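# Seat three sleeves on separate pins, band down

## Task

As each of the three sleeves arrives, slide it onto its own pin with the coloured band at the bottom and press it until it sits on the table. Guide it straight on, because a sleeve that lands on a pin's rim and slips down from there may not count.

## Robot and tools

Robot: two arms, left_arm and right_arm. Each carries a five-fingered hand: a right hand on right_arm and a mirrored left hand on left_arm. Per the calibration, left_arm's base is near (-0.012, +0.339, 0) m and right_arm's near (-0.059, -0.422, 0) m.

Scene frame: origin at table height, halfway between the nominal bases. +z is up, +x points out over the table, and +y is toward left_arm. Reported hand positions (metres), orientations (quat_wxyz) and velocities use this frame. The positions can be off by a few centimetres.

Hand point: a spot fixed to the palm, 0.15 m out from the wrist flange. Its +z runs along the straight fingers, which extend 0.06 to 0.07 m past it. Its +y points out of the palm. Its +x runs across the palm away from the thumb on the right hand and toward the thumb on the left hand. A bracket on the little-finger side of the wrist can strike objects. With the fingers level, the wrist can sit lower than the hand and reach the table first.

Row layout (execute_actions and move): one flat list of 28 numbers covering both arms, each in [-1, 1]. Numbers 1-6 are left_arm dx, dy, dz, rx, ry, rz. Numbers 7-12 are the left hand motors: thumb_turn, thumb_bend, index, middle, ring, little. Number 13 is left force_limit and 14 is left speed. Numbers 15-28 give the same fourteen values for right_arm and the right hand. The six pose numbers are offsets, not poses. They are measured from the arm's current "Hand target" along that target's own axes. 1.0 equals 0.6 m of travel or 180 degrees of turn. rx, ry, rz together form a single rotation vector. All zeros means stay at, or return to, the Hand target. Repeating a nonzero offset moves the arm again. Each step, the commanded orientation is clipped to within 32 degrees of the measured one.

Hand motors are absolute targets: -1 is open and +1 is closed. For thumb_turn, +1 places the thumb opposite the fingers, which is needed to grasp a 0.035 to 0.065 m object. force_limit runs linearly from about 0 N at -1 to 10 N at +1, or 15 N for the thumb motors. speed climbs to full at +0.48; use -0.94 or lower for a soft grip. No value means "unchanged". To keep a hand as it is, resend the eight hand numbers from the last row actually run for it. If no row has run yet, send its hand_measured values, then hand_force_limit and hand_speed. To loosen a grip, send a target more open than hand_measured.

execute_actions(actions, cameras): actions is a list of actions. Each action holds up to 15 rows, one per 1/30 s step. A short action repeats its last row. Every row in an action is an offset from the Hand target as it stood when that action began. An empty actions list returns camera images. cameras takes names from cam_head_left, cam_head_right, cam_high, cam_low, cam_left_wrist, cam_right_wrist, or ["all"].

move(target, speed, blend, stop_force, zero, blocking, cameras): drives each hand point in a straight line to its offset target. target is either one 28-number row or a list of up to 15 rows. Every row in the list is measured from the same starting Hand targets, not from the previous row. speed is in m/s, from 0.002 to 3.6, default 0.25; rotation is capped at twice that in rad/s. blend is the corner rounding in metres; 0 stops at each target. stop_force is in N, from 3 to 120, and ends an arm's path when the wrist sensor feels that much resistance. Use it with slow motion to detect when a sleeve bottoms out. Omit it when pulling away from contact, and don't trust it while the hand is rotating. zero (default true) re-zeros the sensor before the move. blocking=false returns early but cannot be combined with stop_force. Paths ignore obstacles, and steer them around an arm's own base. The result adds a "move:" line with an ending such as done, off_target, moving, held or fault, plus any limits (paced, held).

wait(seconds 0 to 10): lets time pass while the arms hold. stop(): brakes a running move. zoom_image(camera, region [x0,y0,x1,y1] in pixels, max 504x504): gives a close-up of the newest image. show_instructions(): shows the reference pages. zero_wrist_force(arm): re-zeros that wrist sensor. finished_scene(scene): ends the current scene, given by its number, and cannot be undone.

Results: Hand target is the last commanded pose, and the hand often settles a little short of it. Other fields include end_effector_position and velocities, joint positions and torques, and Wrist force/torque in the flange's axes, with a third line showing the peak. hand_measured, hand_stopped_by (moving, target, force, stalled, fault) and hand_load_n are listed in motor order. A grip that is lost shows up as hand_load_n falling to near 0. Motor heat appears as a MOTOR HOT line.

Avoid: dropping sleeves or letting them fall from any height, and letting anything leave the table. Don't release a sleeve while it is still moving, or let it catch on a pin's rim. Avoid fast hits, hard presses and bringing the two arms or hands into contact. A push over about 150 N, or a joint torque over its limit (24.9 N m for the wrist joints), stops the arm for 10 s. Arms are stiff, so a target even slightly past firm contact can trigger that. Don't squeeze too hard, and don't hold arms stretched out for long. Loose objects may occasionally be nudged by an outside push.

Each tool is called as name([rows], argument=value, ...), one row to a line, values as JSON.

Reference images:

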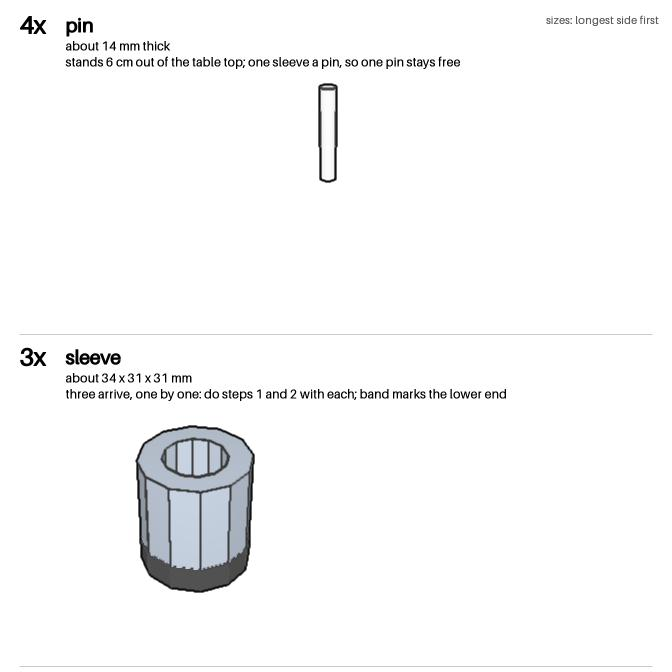

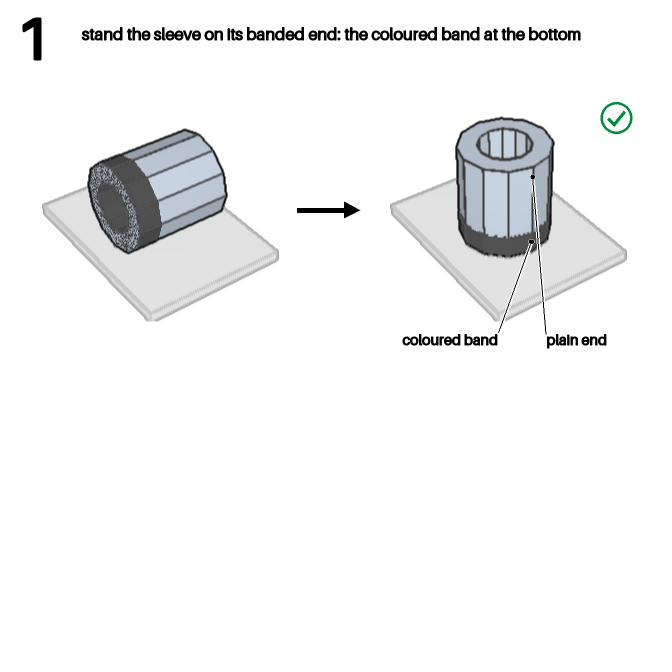

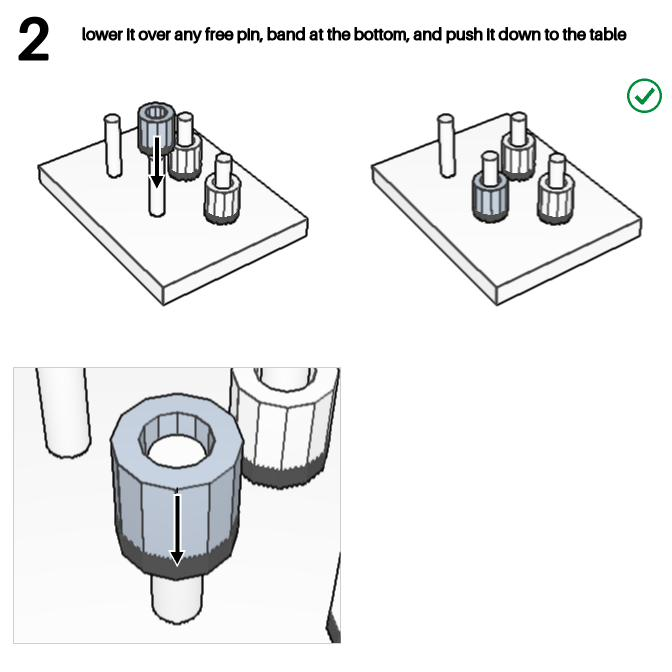

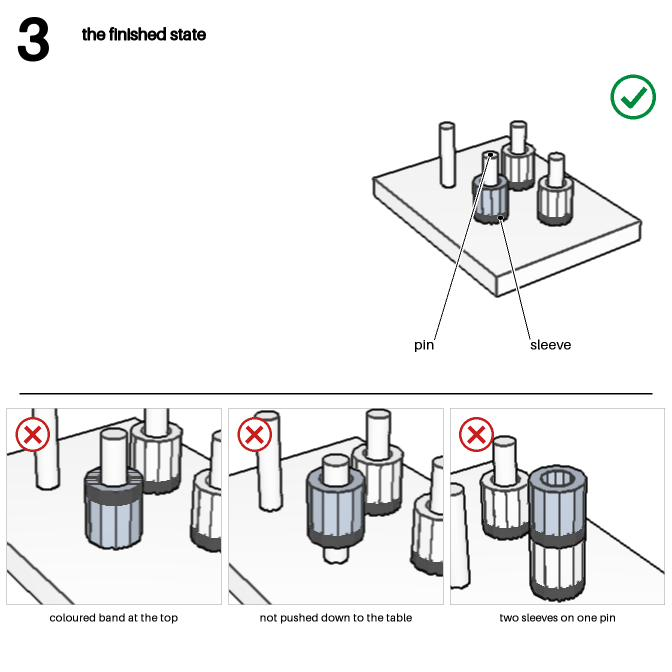

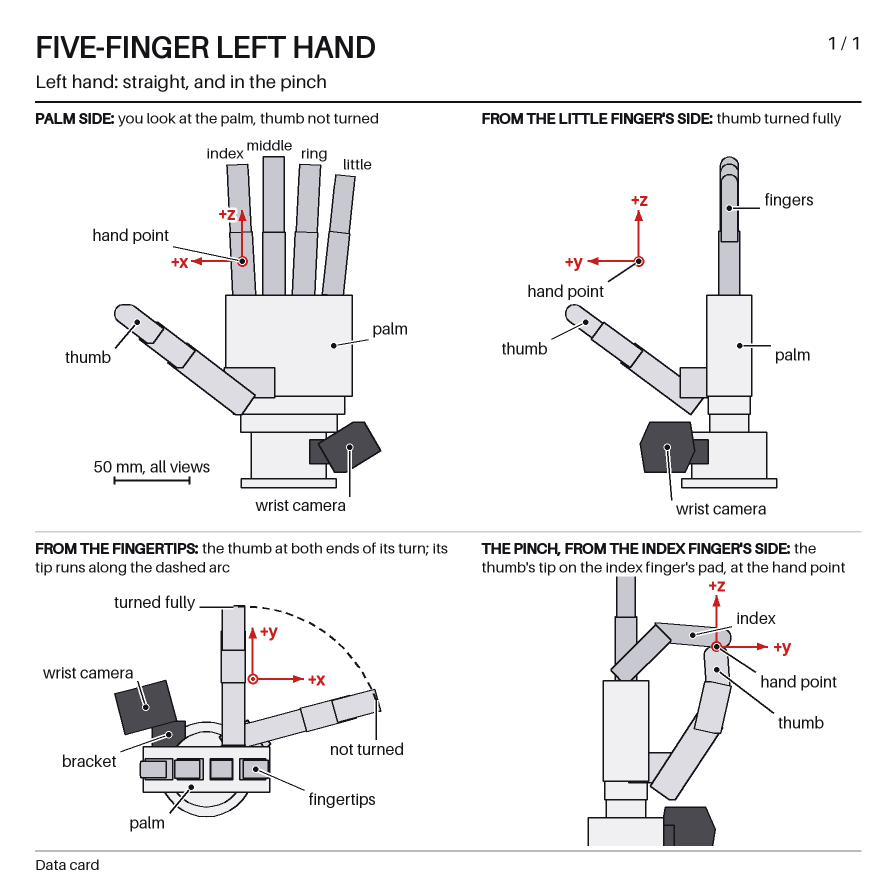

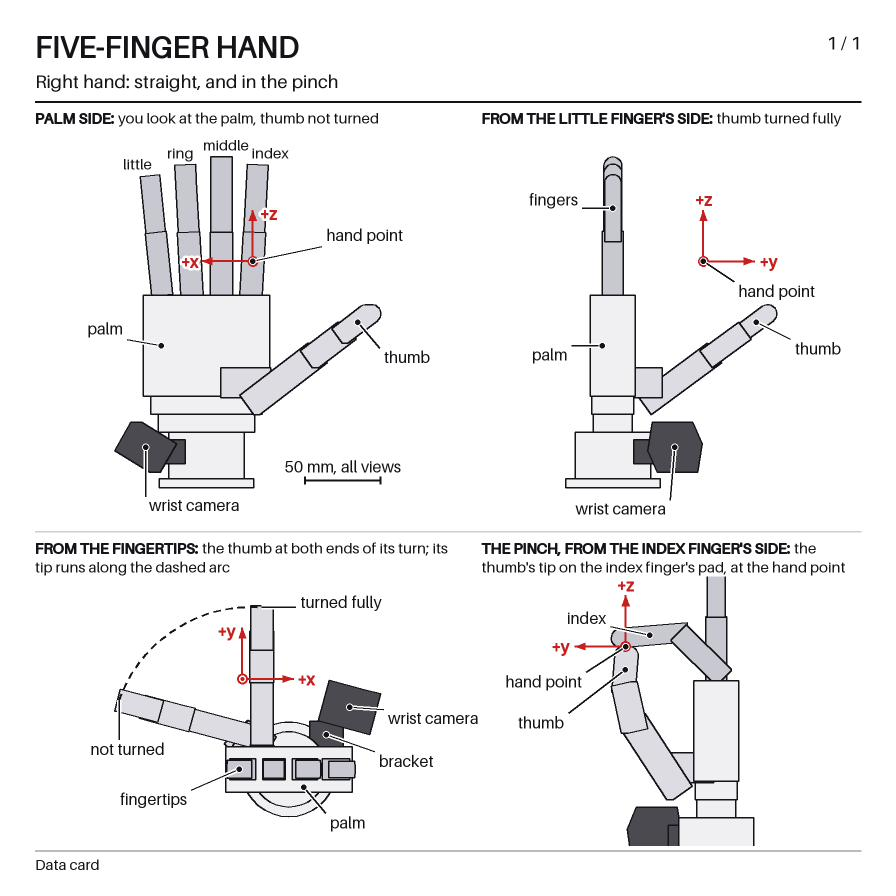

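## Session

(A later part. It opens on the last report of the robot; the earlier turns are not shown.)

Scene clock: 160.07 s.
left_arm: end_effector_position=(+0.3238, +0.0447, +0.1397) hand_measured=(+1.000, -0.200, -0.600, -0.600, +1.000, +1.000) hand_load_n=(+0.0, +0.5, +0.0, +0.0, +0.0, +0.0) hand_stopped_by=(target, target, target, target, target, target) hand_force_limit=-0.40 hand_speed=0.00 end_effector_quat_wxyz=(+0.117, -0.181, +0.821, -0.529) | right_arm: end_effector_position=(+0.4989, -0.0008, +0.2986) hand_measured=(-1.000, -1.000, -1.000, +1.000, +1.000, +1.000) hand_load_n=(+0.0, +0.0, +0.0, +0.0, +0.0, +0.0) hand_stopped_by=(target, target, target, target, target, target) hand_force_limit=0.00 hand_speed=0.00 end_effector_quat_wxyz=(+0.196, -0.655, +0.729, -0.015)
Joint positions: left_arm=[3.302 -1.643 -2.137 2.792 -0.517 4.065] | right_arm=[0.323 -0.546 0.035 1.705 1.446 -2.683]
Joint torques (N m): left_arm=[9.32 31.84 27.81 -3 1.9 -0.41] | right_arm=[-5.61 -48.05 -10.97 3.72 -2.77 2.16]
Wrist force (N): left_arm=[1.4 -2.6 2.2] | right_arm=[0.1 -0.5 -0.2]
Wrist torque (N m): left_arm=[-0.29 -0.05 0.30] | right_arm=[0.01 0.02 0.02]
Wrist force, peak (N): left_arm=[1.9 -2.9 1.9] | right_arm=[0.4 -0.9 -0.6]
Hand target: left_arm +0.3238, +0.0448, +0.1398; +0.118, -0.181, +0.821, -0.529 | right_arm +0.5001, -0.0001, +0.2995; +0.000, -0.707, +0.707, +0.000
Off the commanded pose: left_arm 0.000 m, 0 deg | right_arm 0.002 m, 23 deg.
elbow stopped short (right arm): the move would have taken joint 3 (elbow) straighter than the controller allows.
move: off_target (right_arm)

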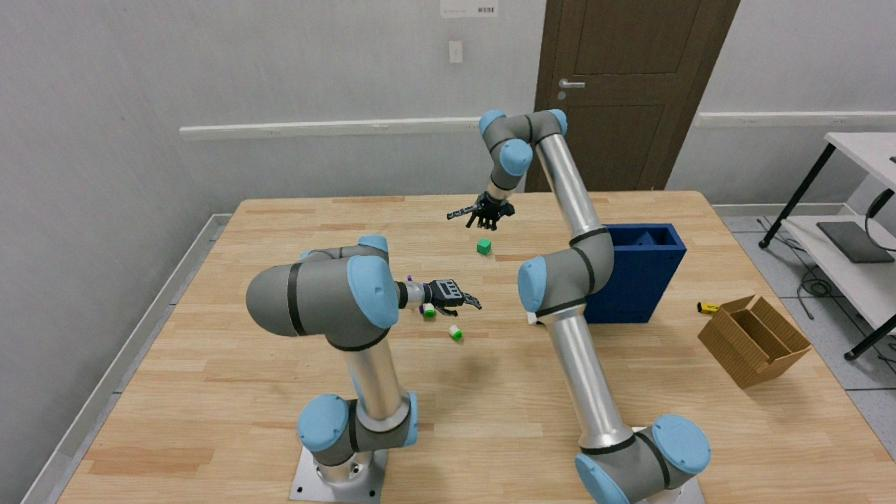

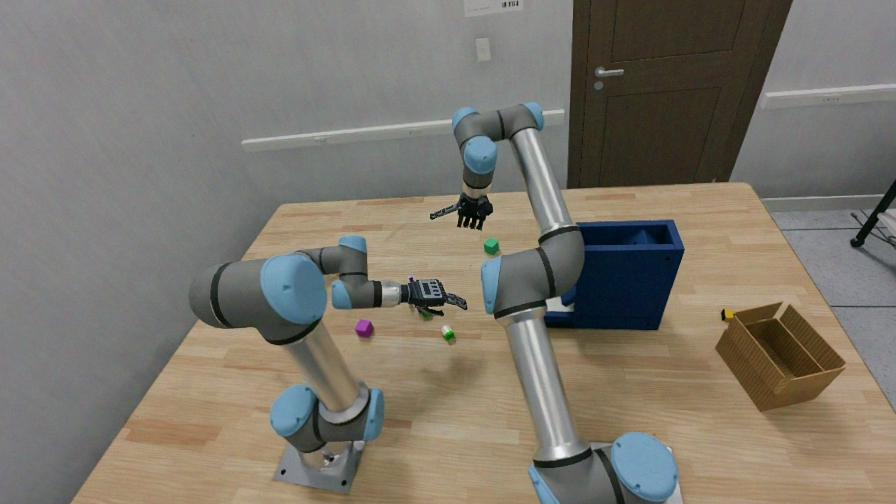

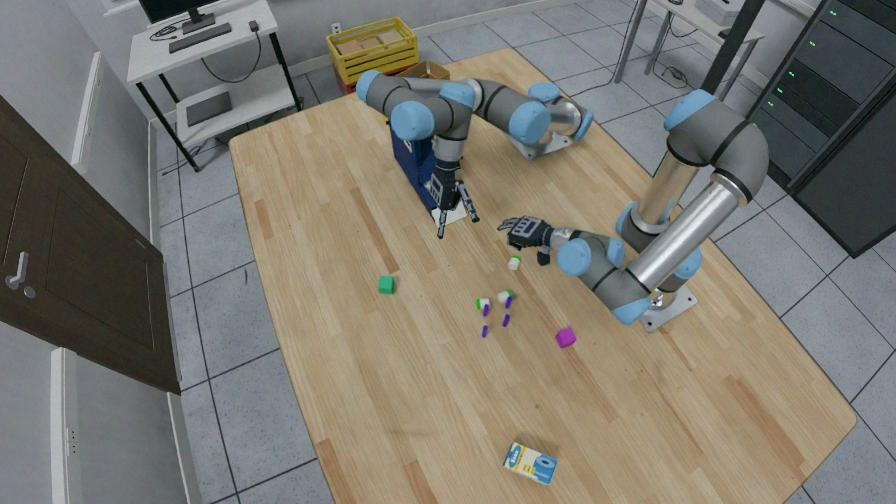

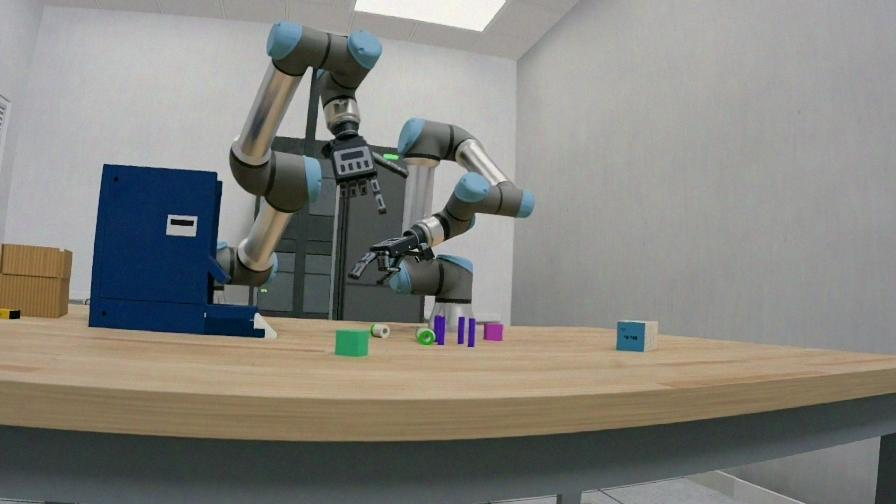

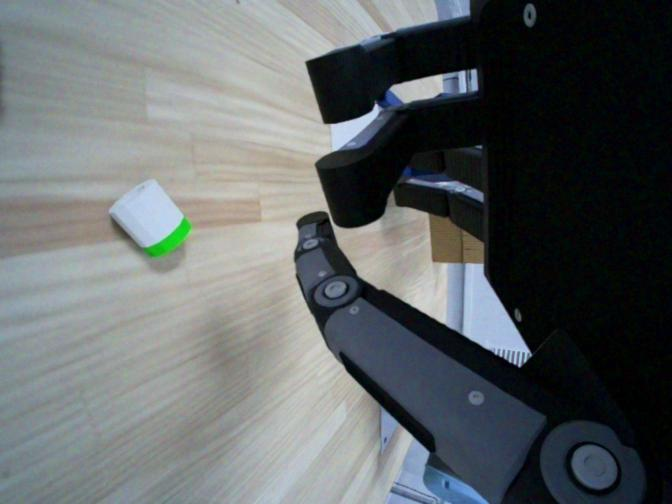

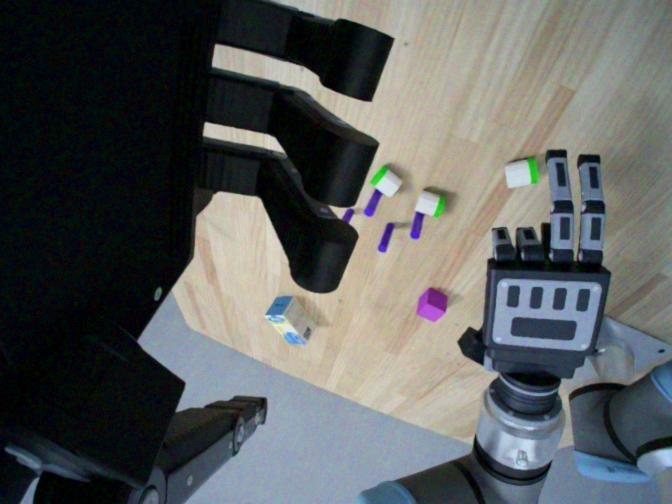

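move(target=[-0.0141,0.1112,0.0172,0,0,0,1,-0.2,-0.6,-0.6,1,1,-0.4,0,0,0,0,0,0,0,-1,-1,-1,1,1,1,0,0], cameras=["all"], speed=0.2)

zoom_image(camera="cam_low", region=[340, 260, 440, 360])

zoom_image(camera="cam_head_right", region=[380, 270, 500, 360])

zoom_image(camera="cam_head_left", region=[390, 270, 510, 360])

zoom_image(camera="cam_high", region=[480, 210, 580, 290])

Scene clock: 180.17 s.
left_arm: end_effector_position=(+0.3239, +0.0648, +0.0748) hand_measured=(+1.000, -0.200, -0.600, -0.600, +1.000, +1.000) hand_load_n=(+0.0, +0.0, +0.0, +0.0, +0.0, +0.0) hand_stopped_by=(target, target, target, target, target, target) hand_force_limit=-0.40 hand_speed=0.00 end_effector_quat_wxyz=(+0.118, -0.181, +0.821, -0.529) | right_arm: end_effector_position=(+0.4989, -0.0008, +0.2986) hand_measured=(-1.000, -1.000, -1.000, +1.000, +1.000, +1.000) hand_load_n=(+0.0, +0.0, +0.0, +0.0, +0.0, +0.0) hand_stopped_by=(target, target, target, target, target, target) hand_force_limit=0.00 hand_speed=0.00 end_effector_quat_wxyz=(+0.196, -0.655, +0.729, -0.015)
Joint positions: left_arm=[3.379 -1.79 -2.222 2.904 -0.478 4.203] | right_arm=[0.323 -0.546 0.035 1.705 1.446 -2.683]
Joint torques (N m): left_arm=[-2.47 20.23 22.15 -2.96 -0.26 0] | right_arm=[-5.49 -42.93 -10.44 3.64 -2.72 1.97]
Wrist force (N): left_arm=[1.5 -2.8 2.3] | right_arm=[0.2 -0.5 -0.5]
Wrist torque (N m): left_arm=[-0.30 -0.05 0.30] | right_arm=[0.02 0.03 0.02]
Wrist force, peak (N): left_arm=[1.4 -4.2 2.0] | right_arm=[0.5 -0.5 -0.8]
Hand target: left_arm +0.3240, +0.0648, +0.0747; +0.118, -0.181, +0.821, -0.529 | right_arm +0.5001, -0.0001, +0.2995; +0.000, -0.707, +0.707, +0.000
Off the commanded pose: left_arm 0.000 m, 0 deg | right_arm 0.002 m, 23 deg.
elbow stopped short (right arm): the move would have taken joint 3 (elbow) straighter than the controller allows.
move: off_target (right_arm)

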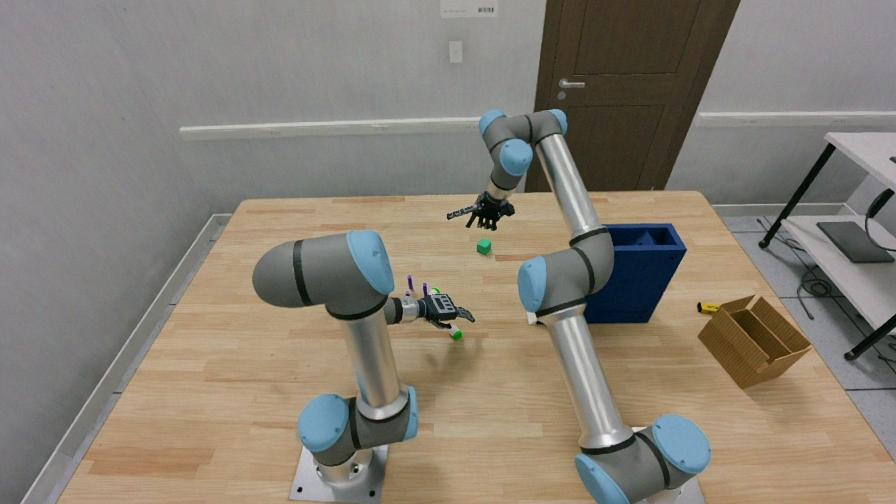

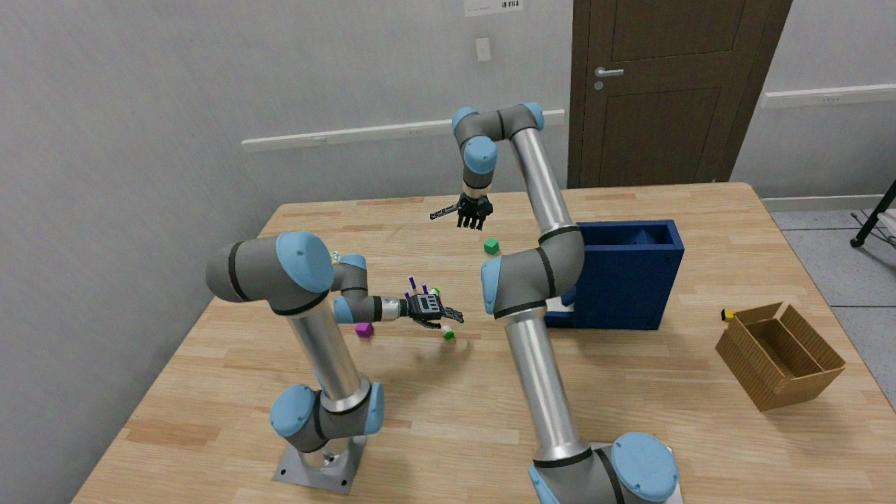

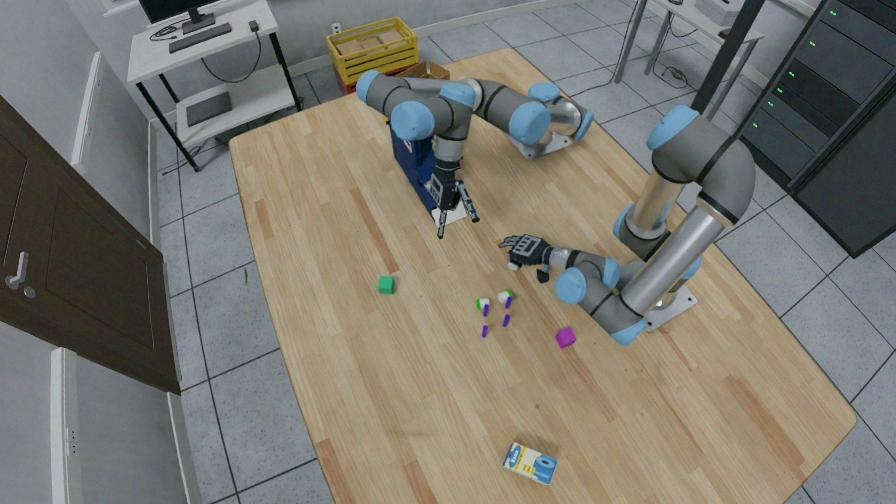

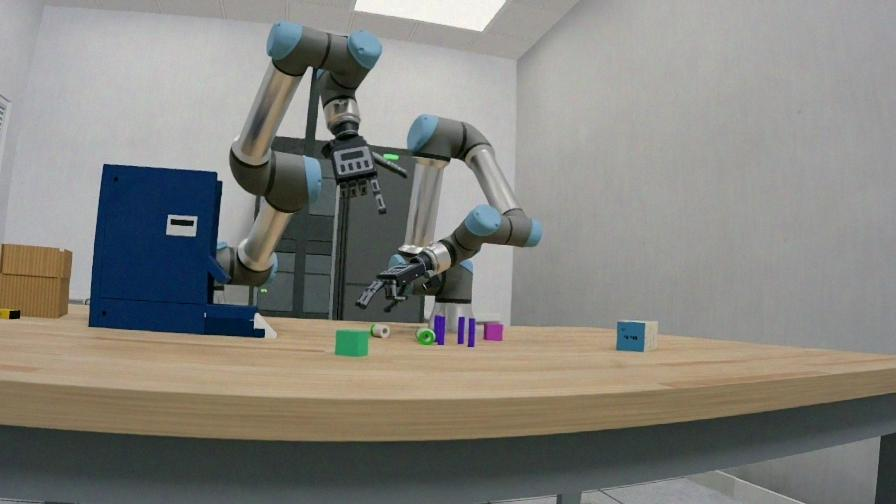

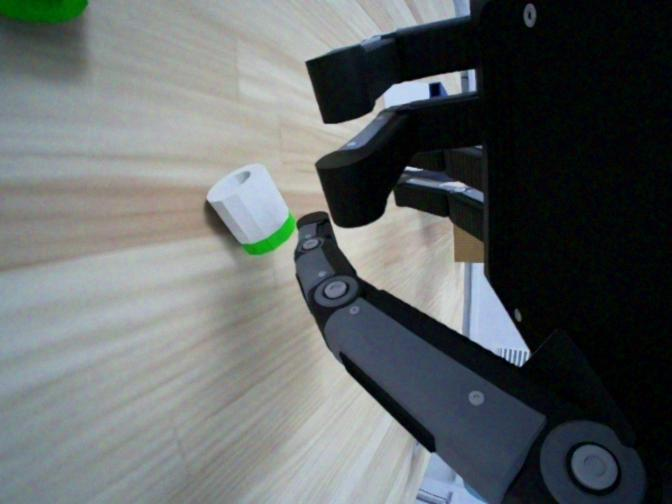

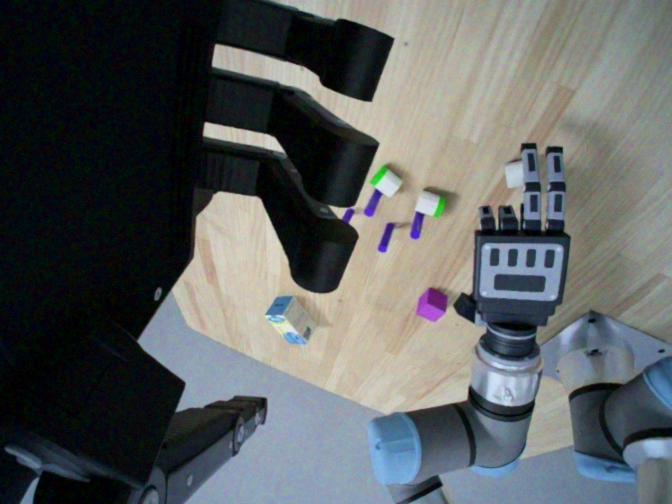

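Scaled by 5.040 from the camera's 896x504 image, which has a finer 1280x720 frame.

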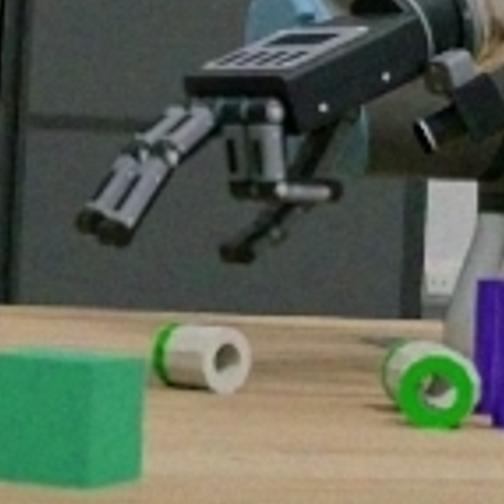

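Scaled by 4.200 from the camera's 896x504 image, which has a finer 1280x720 frame.

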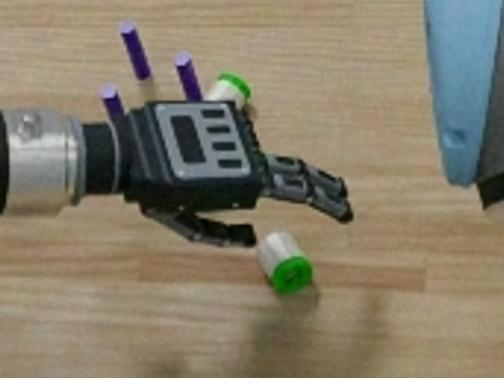

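Scaled by 4.200 from the camera's 896x504 image, which has a finer 1280x720 frame.

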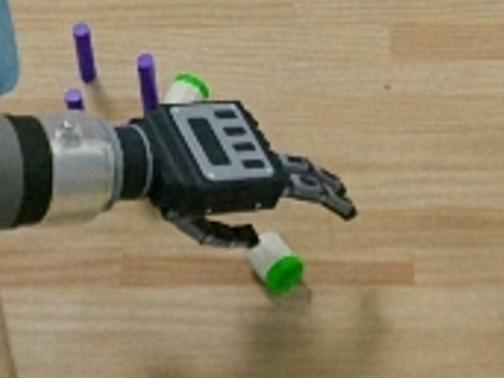

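Scaled by 5.040 from the camera's 896x504 image, which has a finer 1280x720 frame.

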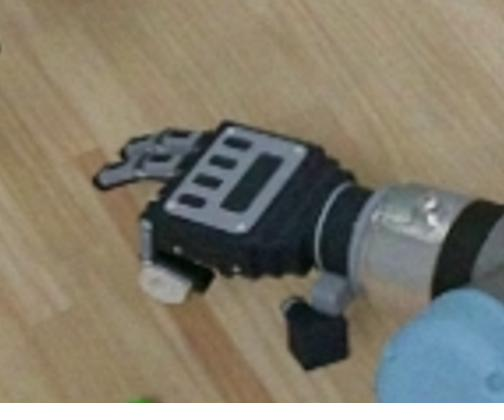

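move(target=[-0.0145,0.0532,0.003,0,-0.0405,-0.0184,1,-0.2,-0.6,-0.6,1,1,-0.4,0,0,0,0,0,0,0,-1,-1,-1,1,1,1,0,0], cameras=["cam_low","cam_left_wrist","cam_head_left"], speed=0.1)

zoom_image(camera="cam_low", region=[340, 260, 440, 360])

zoom_image(camera="cam_left_wrist", region=[190, 120, 390, 320])

zoom_image(camera="cam_head_left", region=[390, 270, 510, 360])

Scene clock: 197.03 s.
left_arm: end_effector_position=(+0.3270, +0.0789, +0.0449) hand_measured=(+1.000, -0.200, -0.600, -0.600, +1.000, +1.000) hand_load_n=(+0.0, +0.0, +0.0, +0.0, +0.0, +0.0) hand_stopped_by=(target, target, target, target, target, target) hand_force_limit=-0.40 hand_speed=0.00 end_effector_quat_wxyz=(+0.154, -0.238, +0.806, -0.520) | right_arm: end_effector_position=(+0.4989, -0.0008, +0.2986) hand_measured=(-1.000, -1.000, -1.000, +1.000, +1.000, +1.000) hand_load_n=(+0.0, +0.0, +0.0, +0.0, +0.0, +0.0) hand_stopped_by=(target, target, target, target, target, target) hand_force_limit=0.00 hand_speed=0.00 end_effector_quat_wxyz=(+0.196, -0.655, +0.729, -0.015)
Joint positions: left_arm=[3.418 -1.763 -2.328 3.139 -0.53 4.024] | right_arm=[0.323 -0.546 0.035 1.705 1.446 -2.683]
Joint torques (N m): left_arm=[-7.36 13.64 24.07 -2.03 2.87 0.45] | right_arm=[-5.03 -42.95 -10.68 3.71 -1.71 2.17]
Wrist force (N): left_arm=[1.5 -2.6 2.1] | right_arm=[0.2 -0.6 -0.4]
Wrist torque (N m): left_arm=[-0.25 -0.06 0.16] | right_arm=[-0.01 0.01 0.02]
Wrist force, peak (N): left_arm=[1.4 -3.4 2.3] | right_arm=[0.1 -0.8 -0.7]
Hand target: left_arm +0.3271, +0.0789, +0.0449; +0.154, -0.238, +0.806, -0.520 | right_arm +0.5001, -0.0001, +0.2995; +0.000, -0.707, +0.707, +0.000
Off the commanded pose: left_arm 0.000 m, 0 deg | right_arm 0.002 m, 23 deg.
elbow stopped short (right arm): the move would have taken joint 3 (elbow) straighter than the controller allows.
move: off_target (right_arm)
Images, in order (width x height): cam_head_left 896x504, cam_low 896x504, cam_left_wrist 672x504.

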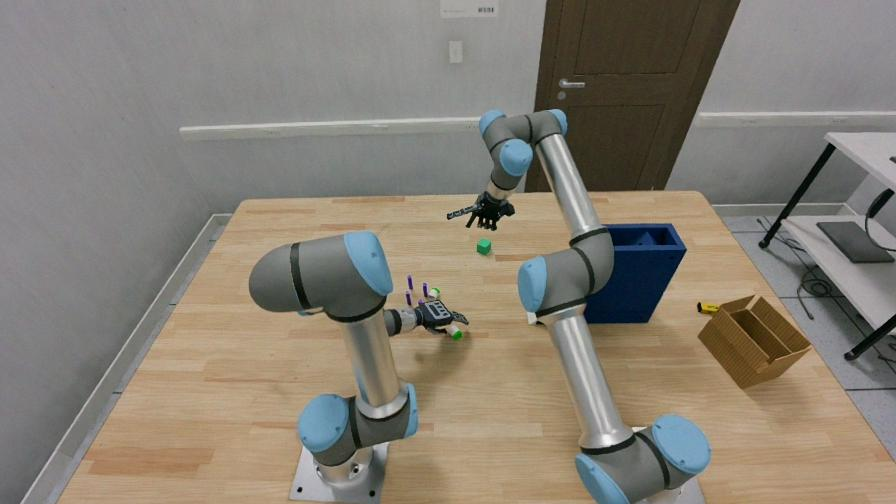

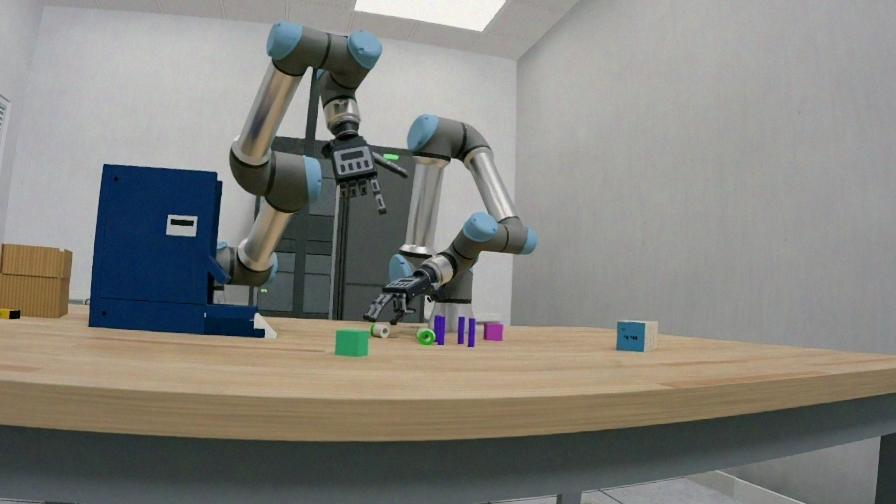

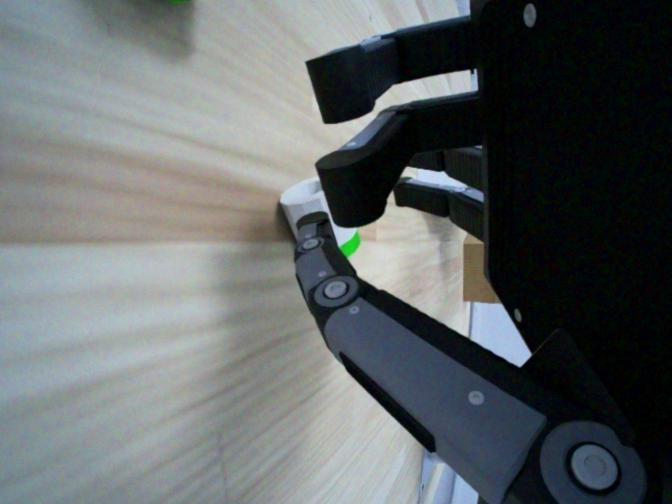

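Scaled by 5.040 from the camera's 896x504 image, which has a finer 1280x720 frame.

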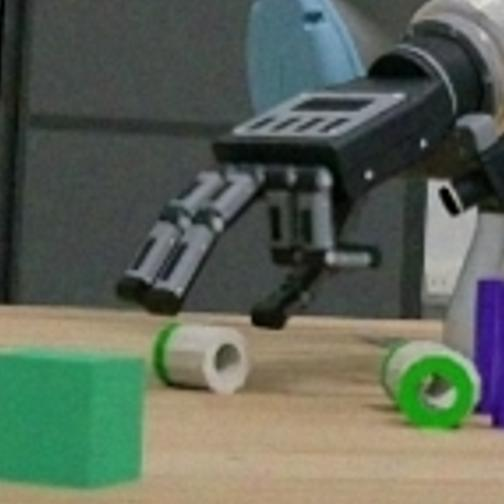

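Scaled by 2.520 from the camera's 672x504 image, which has a finer 960x720 frame.

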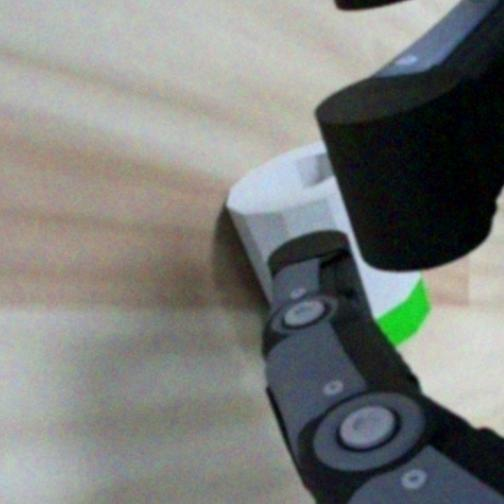

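Scaled by 4.200 from the camera's 896x504 image, which has a finer 1280x720 frame.

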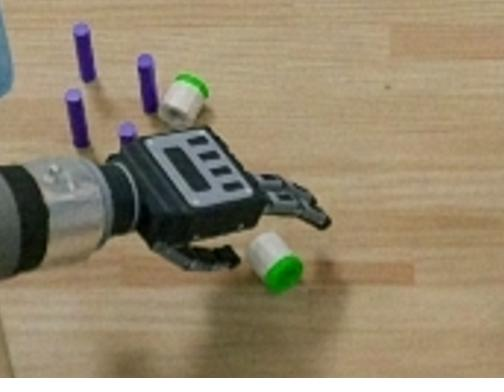

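move(target=[0.02,0.0022,0.0193,0,0,0,1,-0.2,-0.6,-0.6,1,1,-0.4,0,0,0,0,0,0,0,-1,-1,-1,1,1,1,0,0], cameras=["cam_low","cam_left_wrist","cam_head_left", "cam_head_right"], speed=0.1)

zoom_image(camera="cam_low", region=[360, 280, 420, 350])

zoom_image(camera="cam_left_wrist", region=[190, 120, 390, 320])

zoom_image(camera="cam_head_left", region=[420, 290, 490, 350])

zoom_image(camera="cam_head_right", region=[410, 290, 480, 350])

Scene clock: 212.57 s.
left_arm: end_effector_position=(+0.3224, +0.0640, +0.0389) hand_measured=(+1.000, -0.200, -0.600, -0.600, +1.000, +1.000) hand_load_n=(+0.5, +0.0, +0.0, +0.0, +0.0, +0.0) hand_stopped_by=(target, target, target, target, target, target) hand_force_limit=-0.40 hand_speed=0.00 end_effector_quat_wxyz=(+0.154, -0.238, +0.806, -0.520) | right_arm: end_effector_position=(+0.4989, -0.0008, +0.2986) hand_measured=(-1.000, -1.000, -1.000, +1.000, +1.000, +1.000) hand_load_n=(+0.0, +0.0, +0.0, +0.0, +0.0, +0.0) hand_stopped_by=(target, target, target, target, target, target) hand_force_limit=0.00 hand_speed=0.00 end_effector_quat_wxyz=(+0.196, -0.655, +0.729, -0.015)
Joint positions: left_arm=[3.358 -1.755 -2.339 3.219 -0.567 3.934] | right_arm=[0.323 -0.546 0.035 1.705 1.446 -2.683]
Joint torques (N m): left_arm=[8.88 25.43 11.86 -4.35 2.55 1.65] | right_arm=[-3.88 -43.52 -10.81 3.62 -1.07 2.07]
Wrist force (N): left_arm=[1.7 -2.7 2.0] | right_arm=[0.1 -0.4 -0.3]
Wrist torque (N m): left_arm=[-0.27 -0.09 0.19] | right_arm=[0.01 0.03 0.02]
Wrist force, peak (N): left_arm=[1.8 -2.6 2.4] | right_arm=[0.3 -0.9 -0.6]
Hand target: left_arm +0.3224, +0.0640, +0.0389; +0.154, -0.238, +0.806, -0.520 | right_arm +0.5001, -0.0001, +0.2995; +0.000, -0.707, +0.707, +0.000
Off the commanded pose: left_arm 0.000 m, 0 deg | right_arm 0.002 m, 23 deg.
elbow stopped short (right arm): the move would have taken joint 3 (elbow) straighter than the controller allows.
move: off_target (right_arm)
Images, in order (width x height): cam_head_left 896x504, cam_head_right 896x504, cam_low 896x504, cam_left_wrist 672x504.

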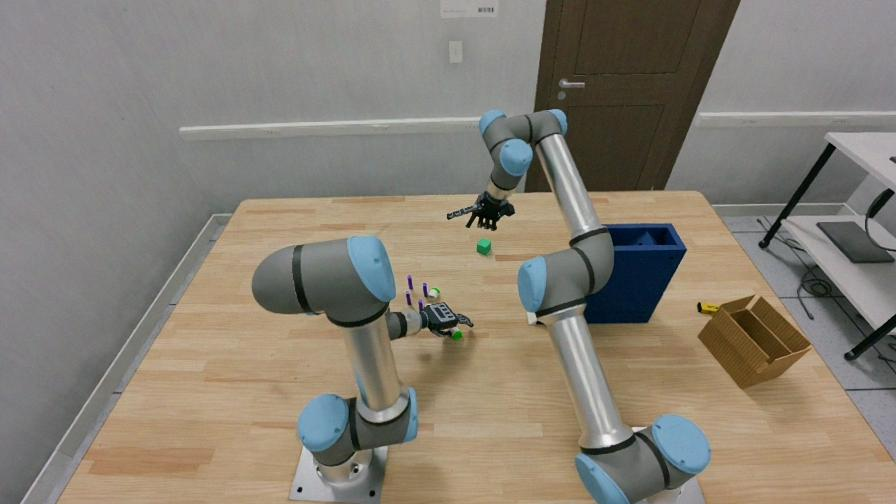

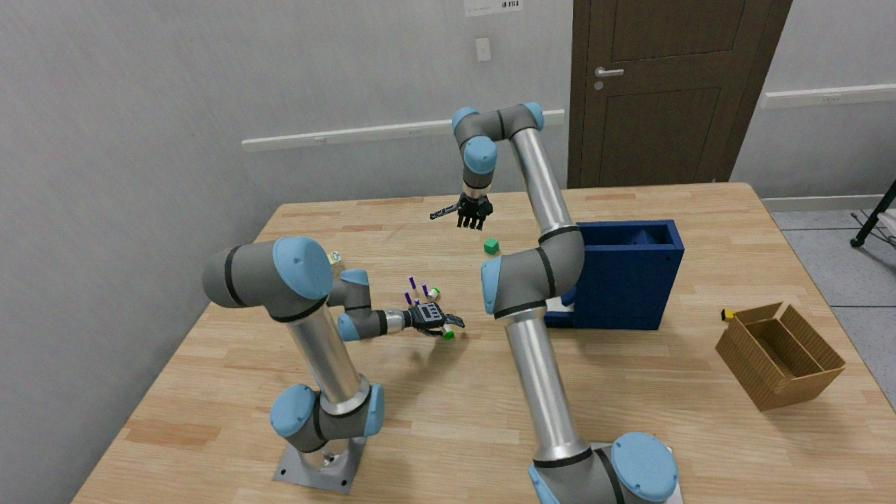

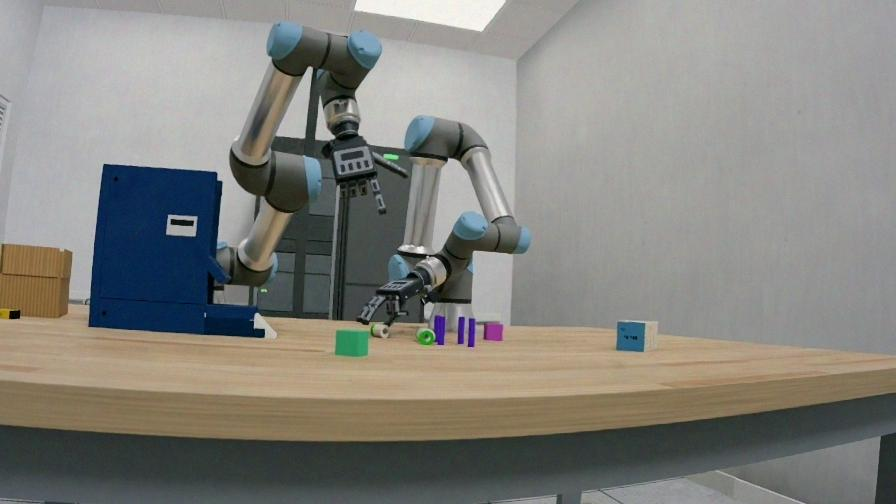

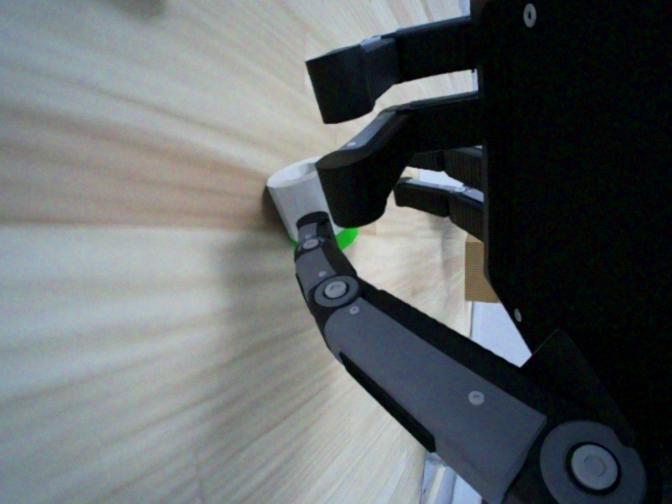

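Scaled by 7.200 from the camera's 896x504 image, which has a finer 1280x720 frame.

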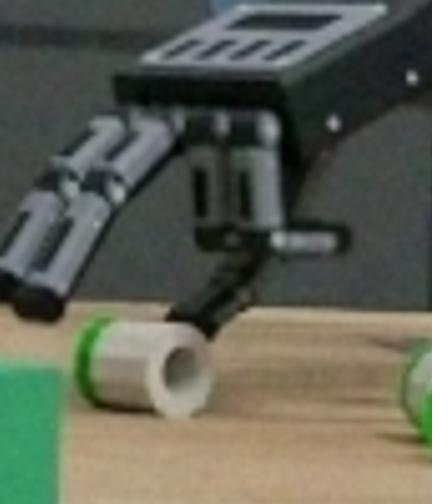

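Scaled by 2.520 from the camera's 672x504 image, which has a finer 960x720 frame.

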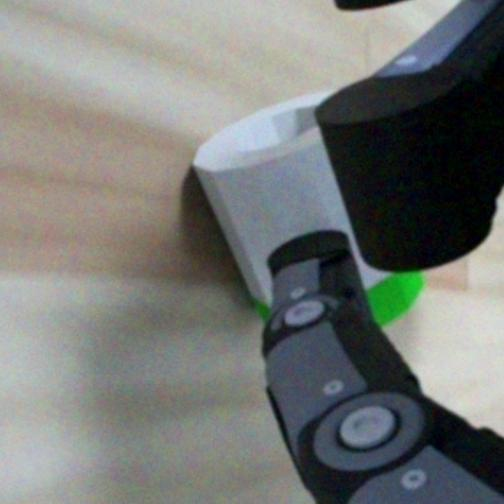

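Scaled by 7.200 from the camera's 896x504 image, which has a finer 1280x720 frame.

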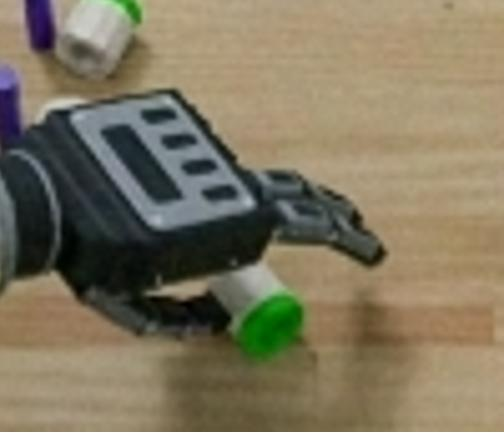

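Scaled by 7.200 from the camera's 896x504 image, which has a finer 1280x720 frame.

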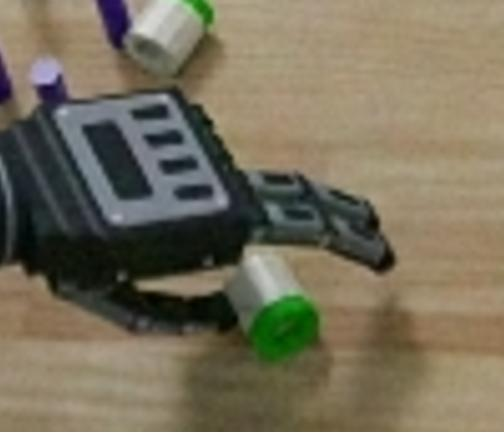

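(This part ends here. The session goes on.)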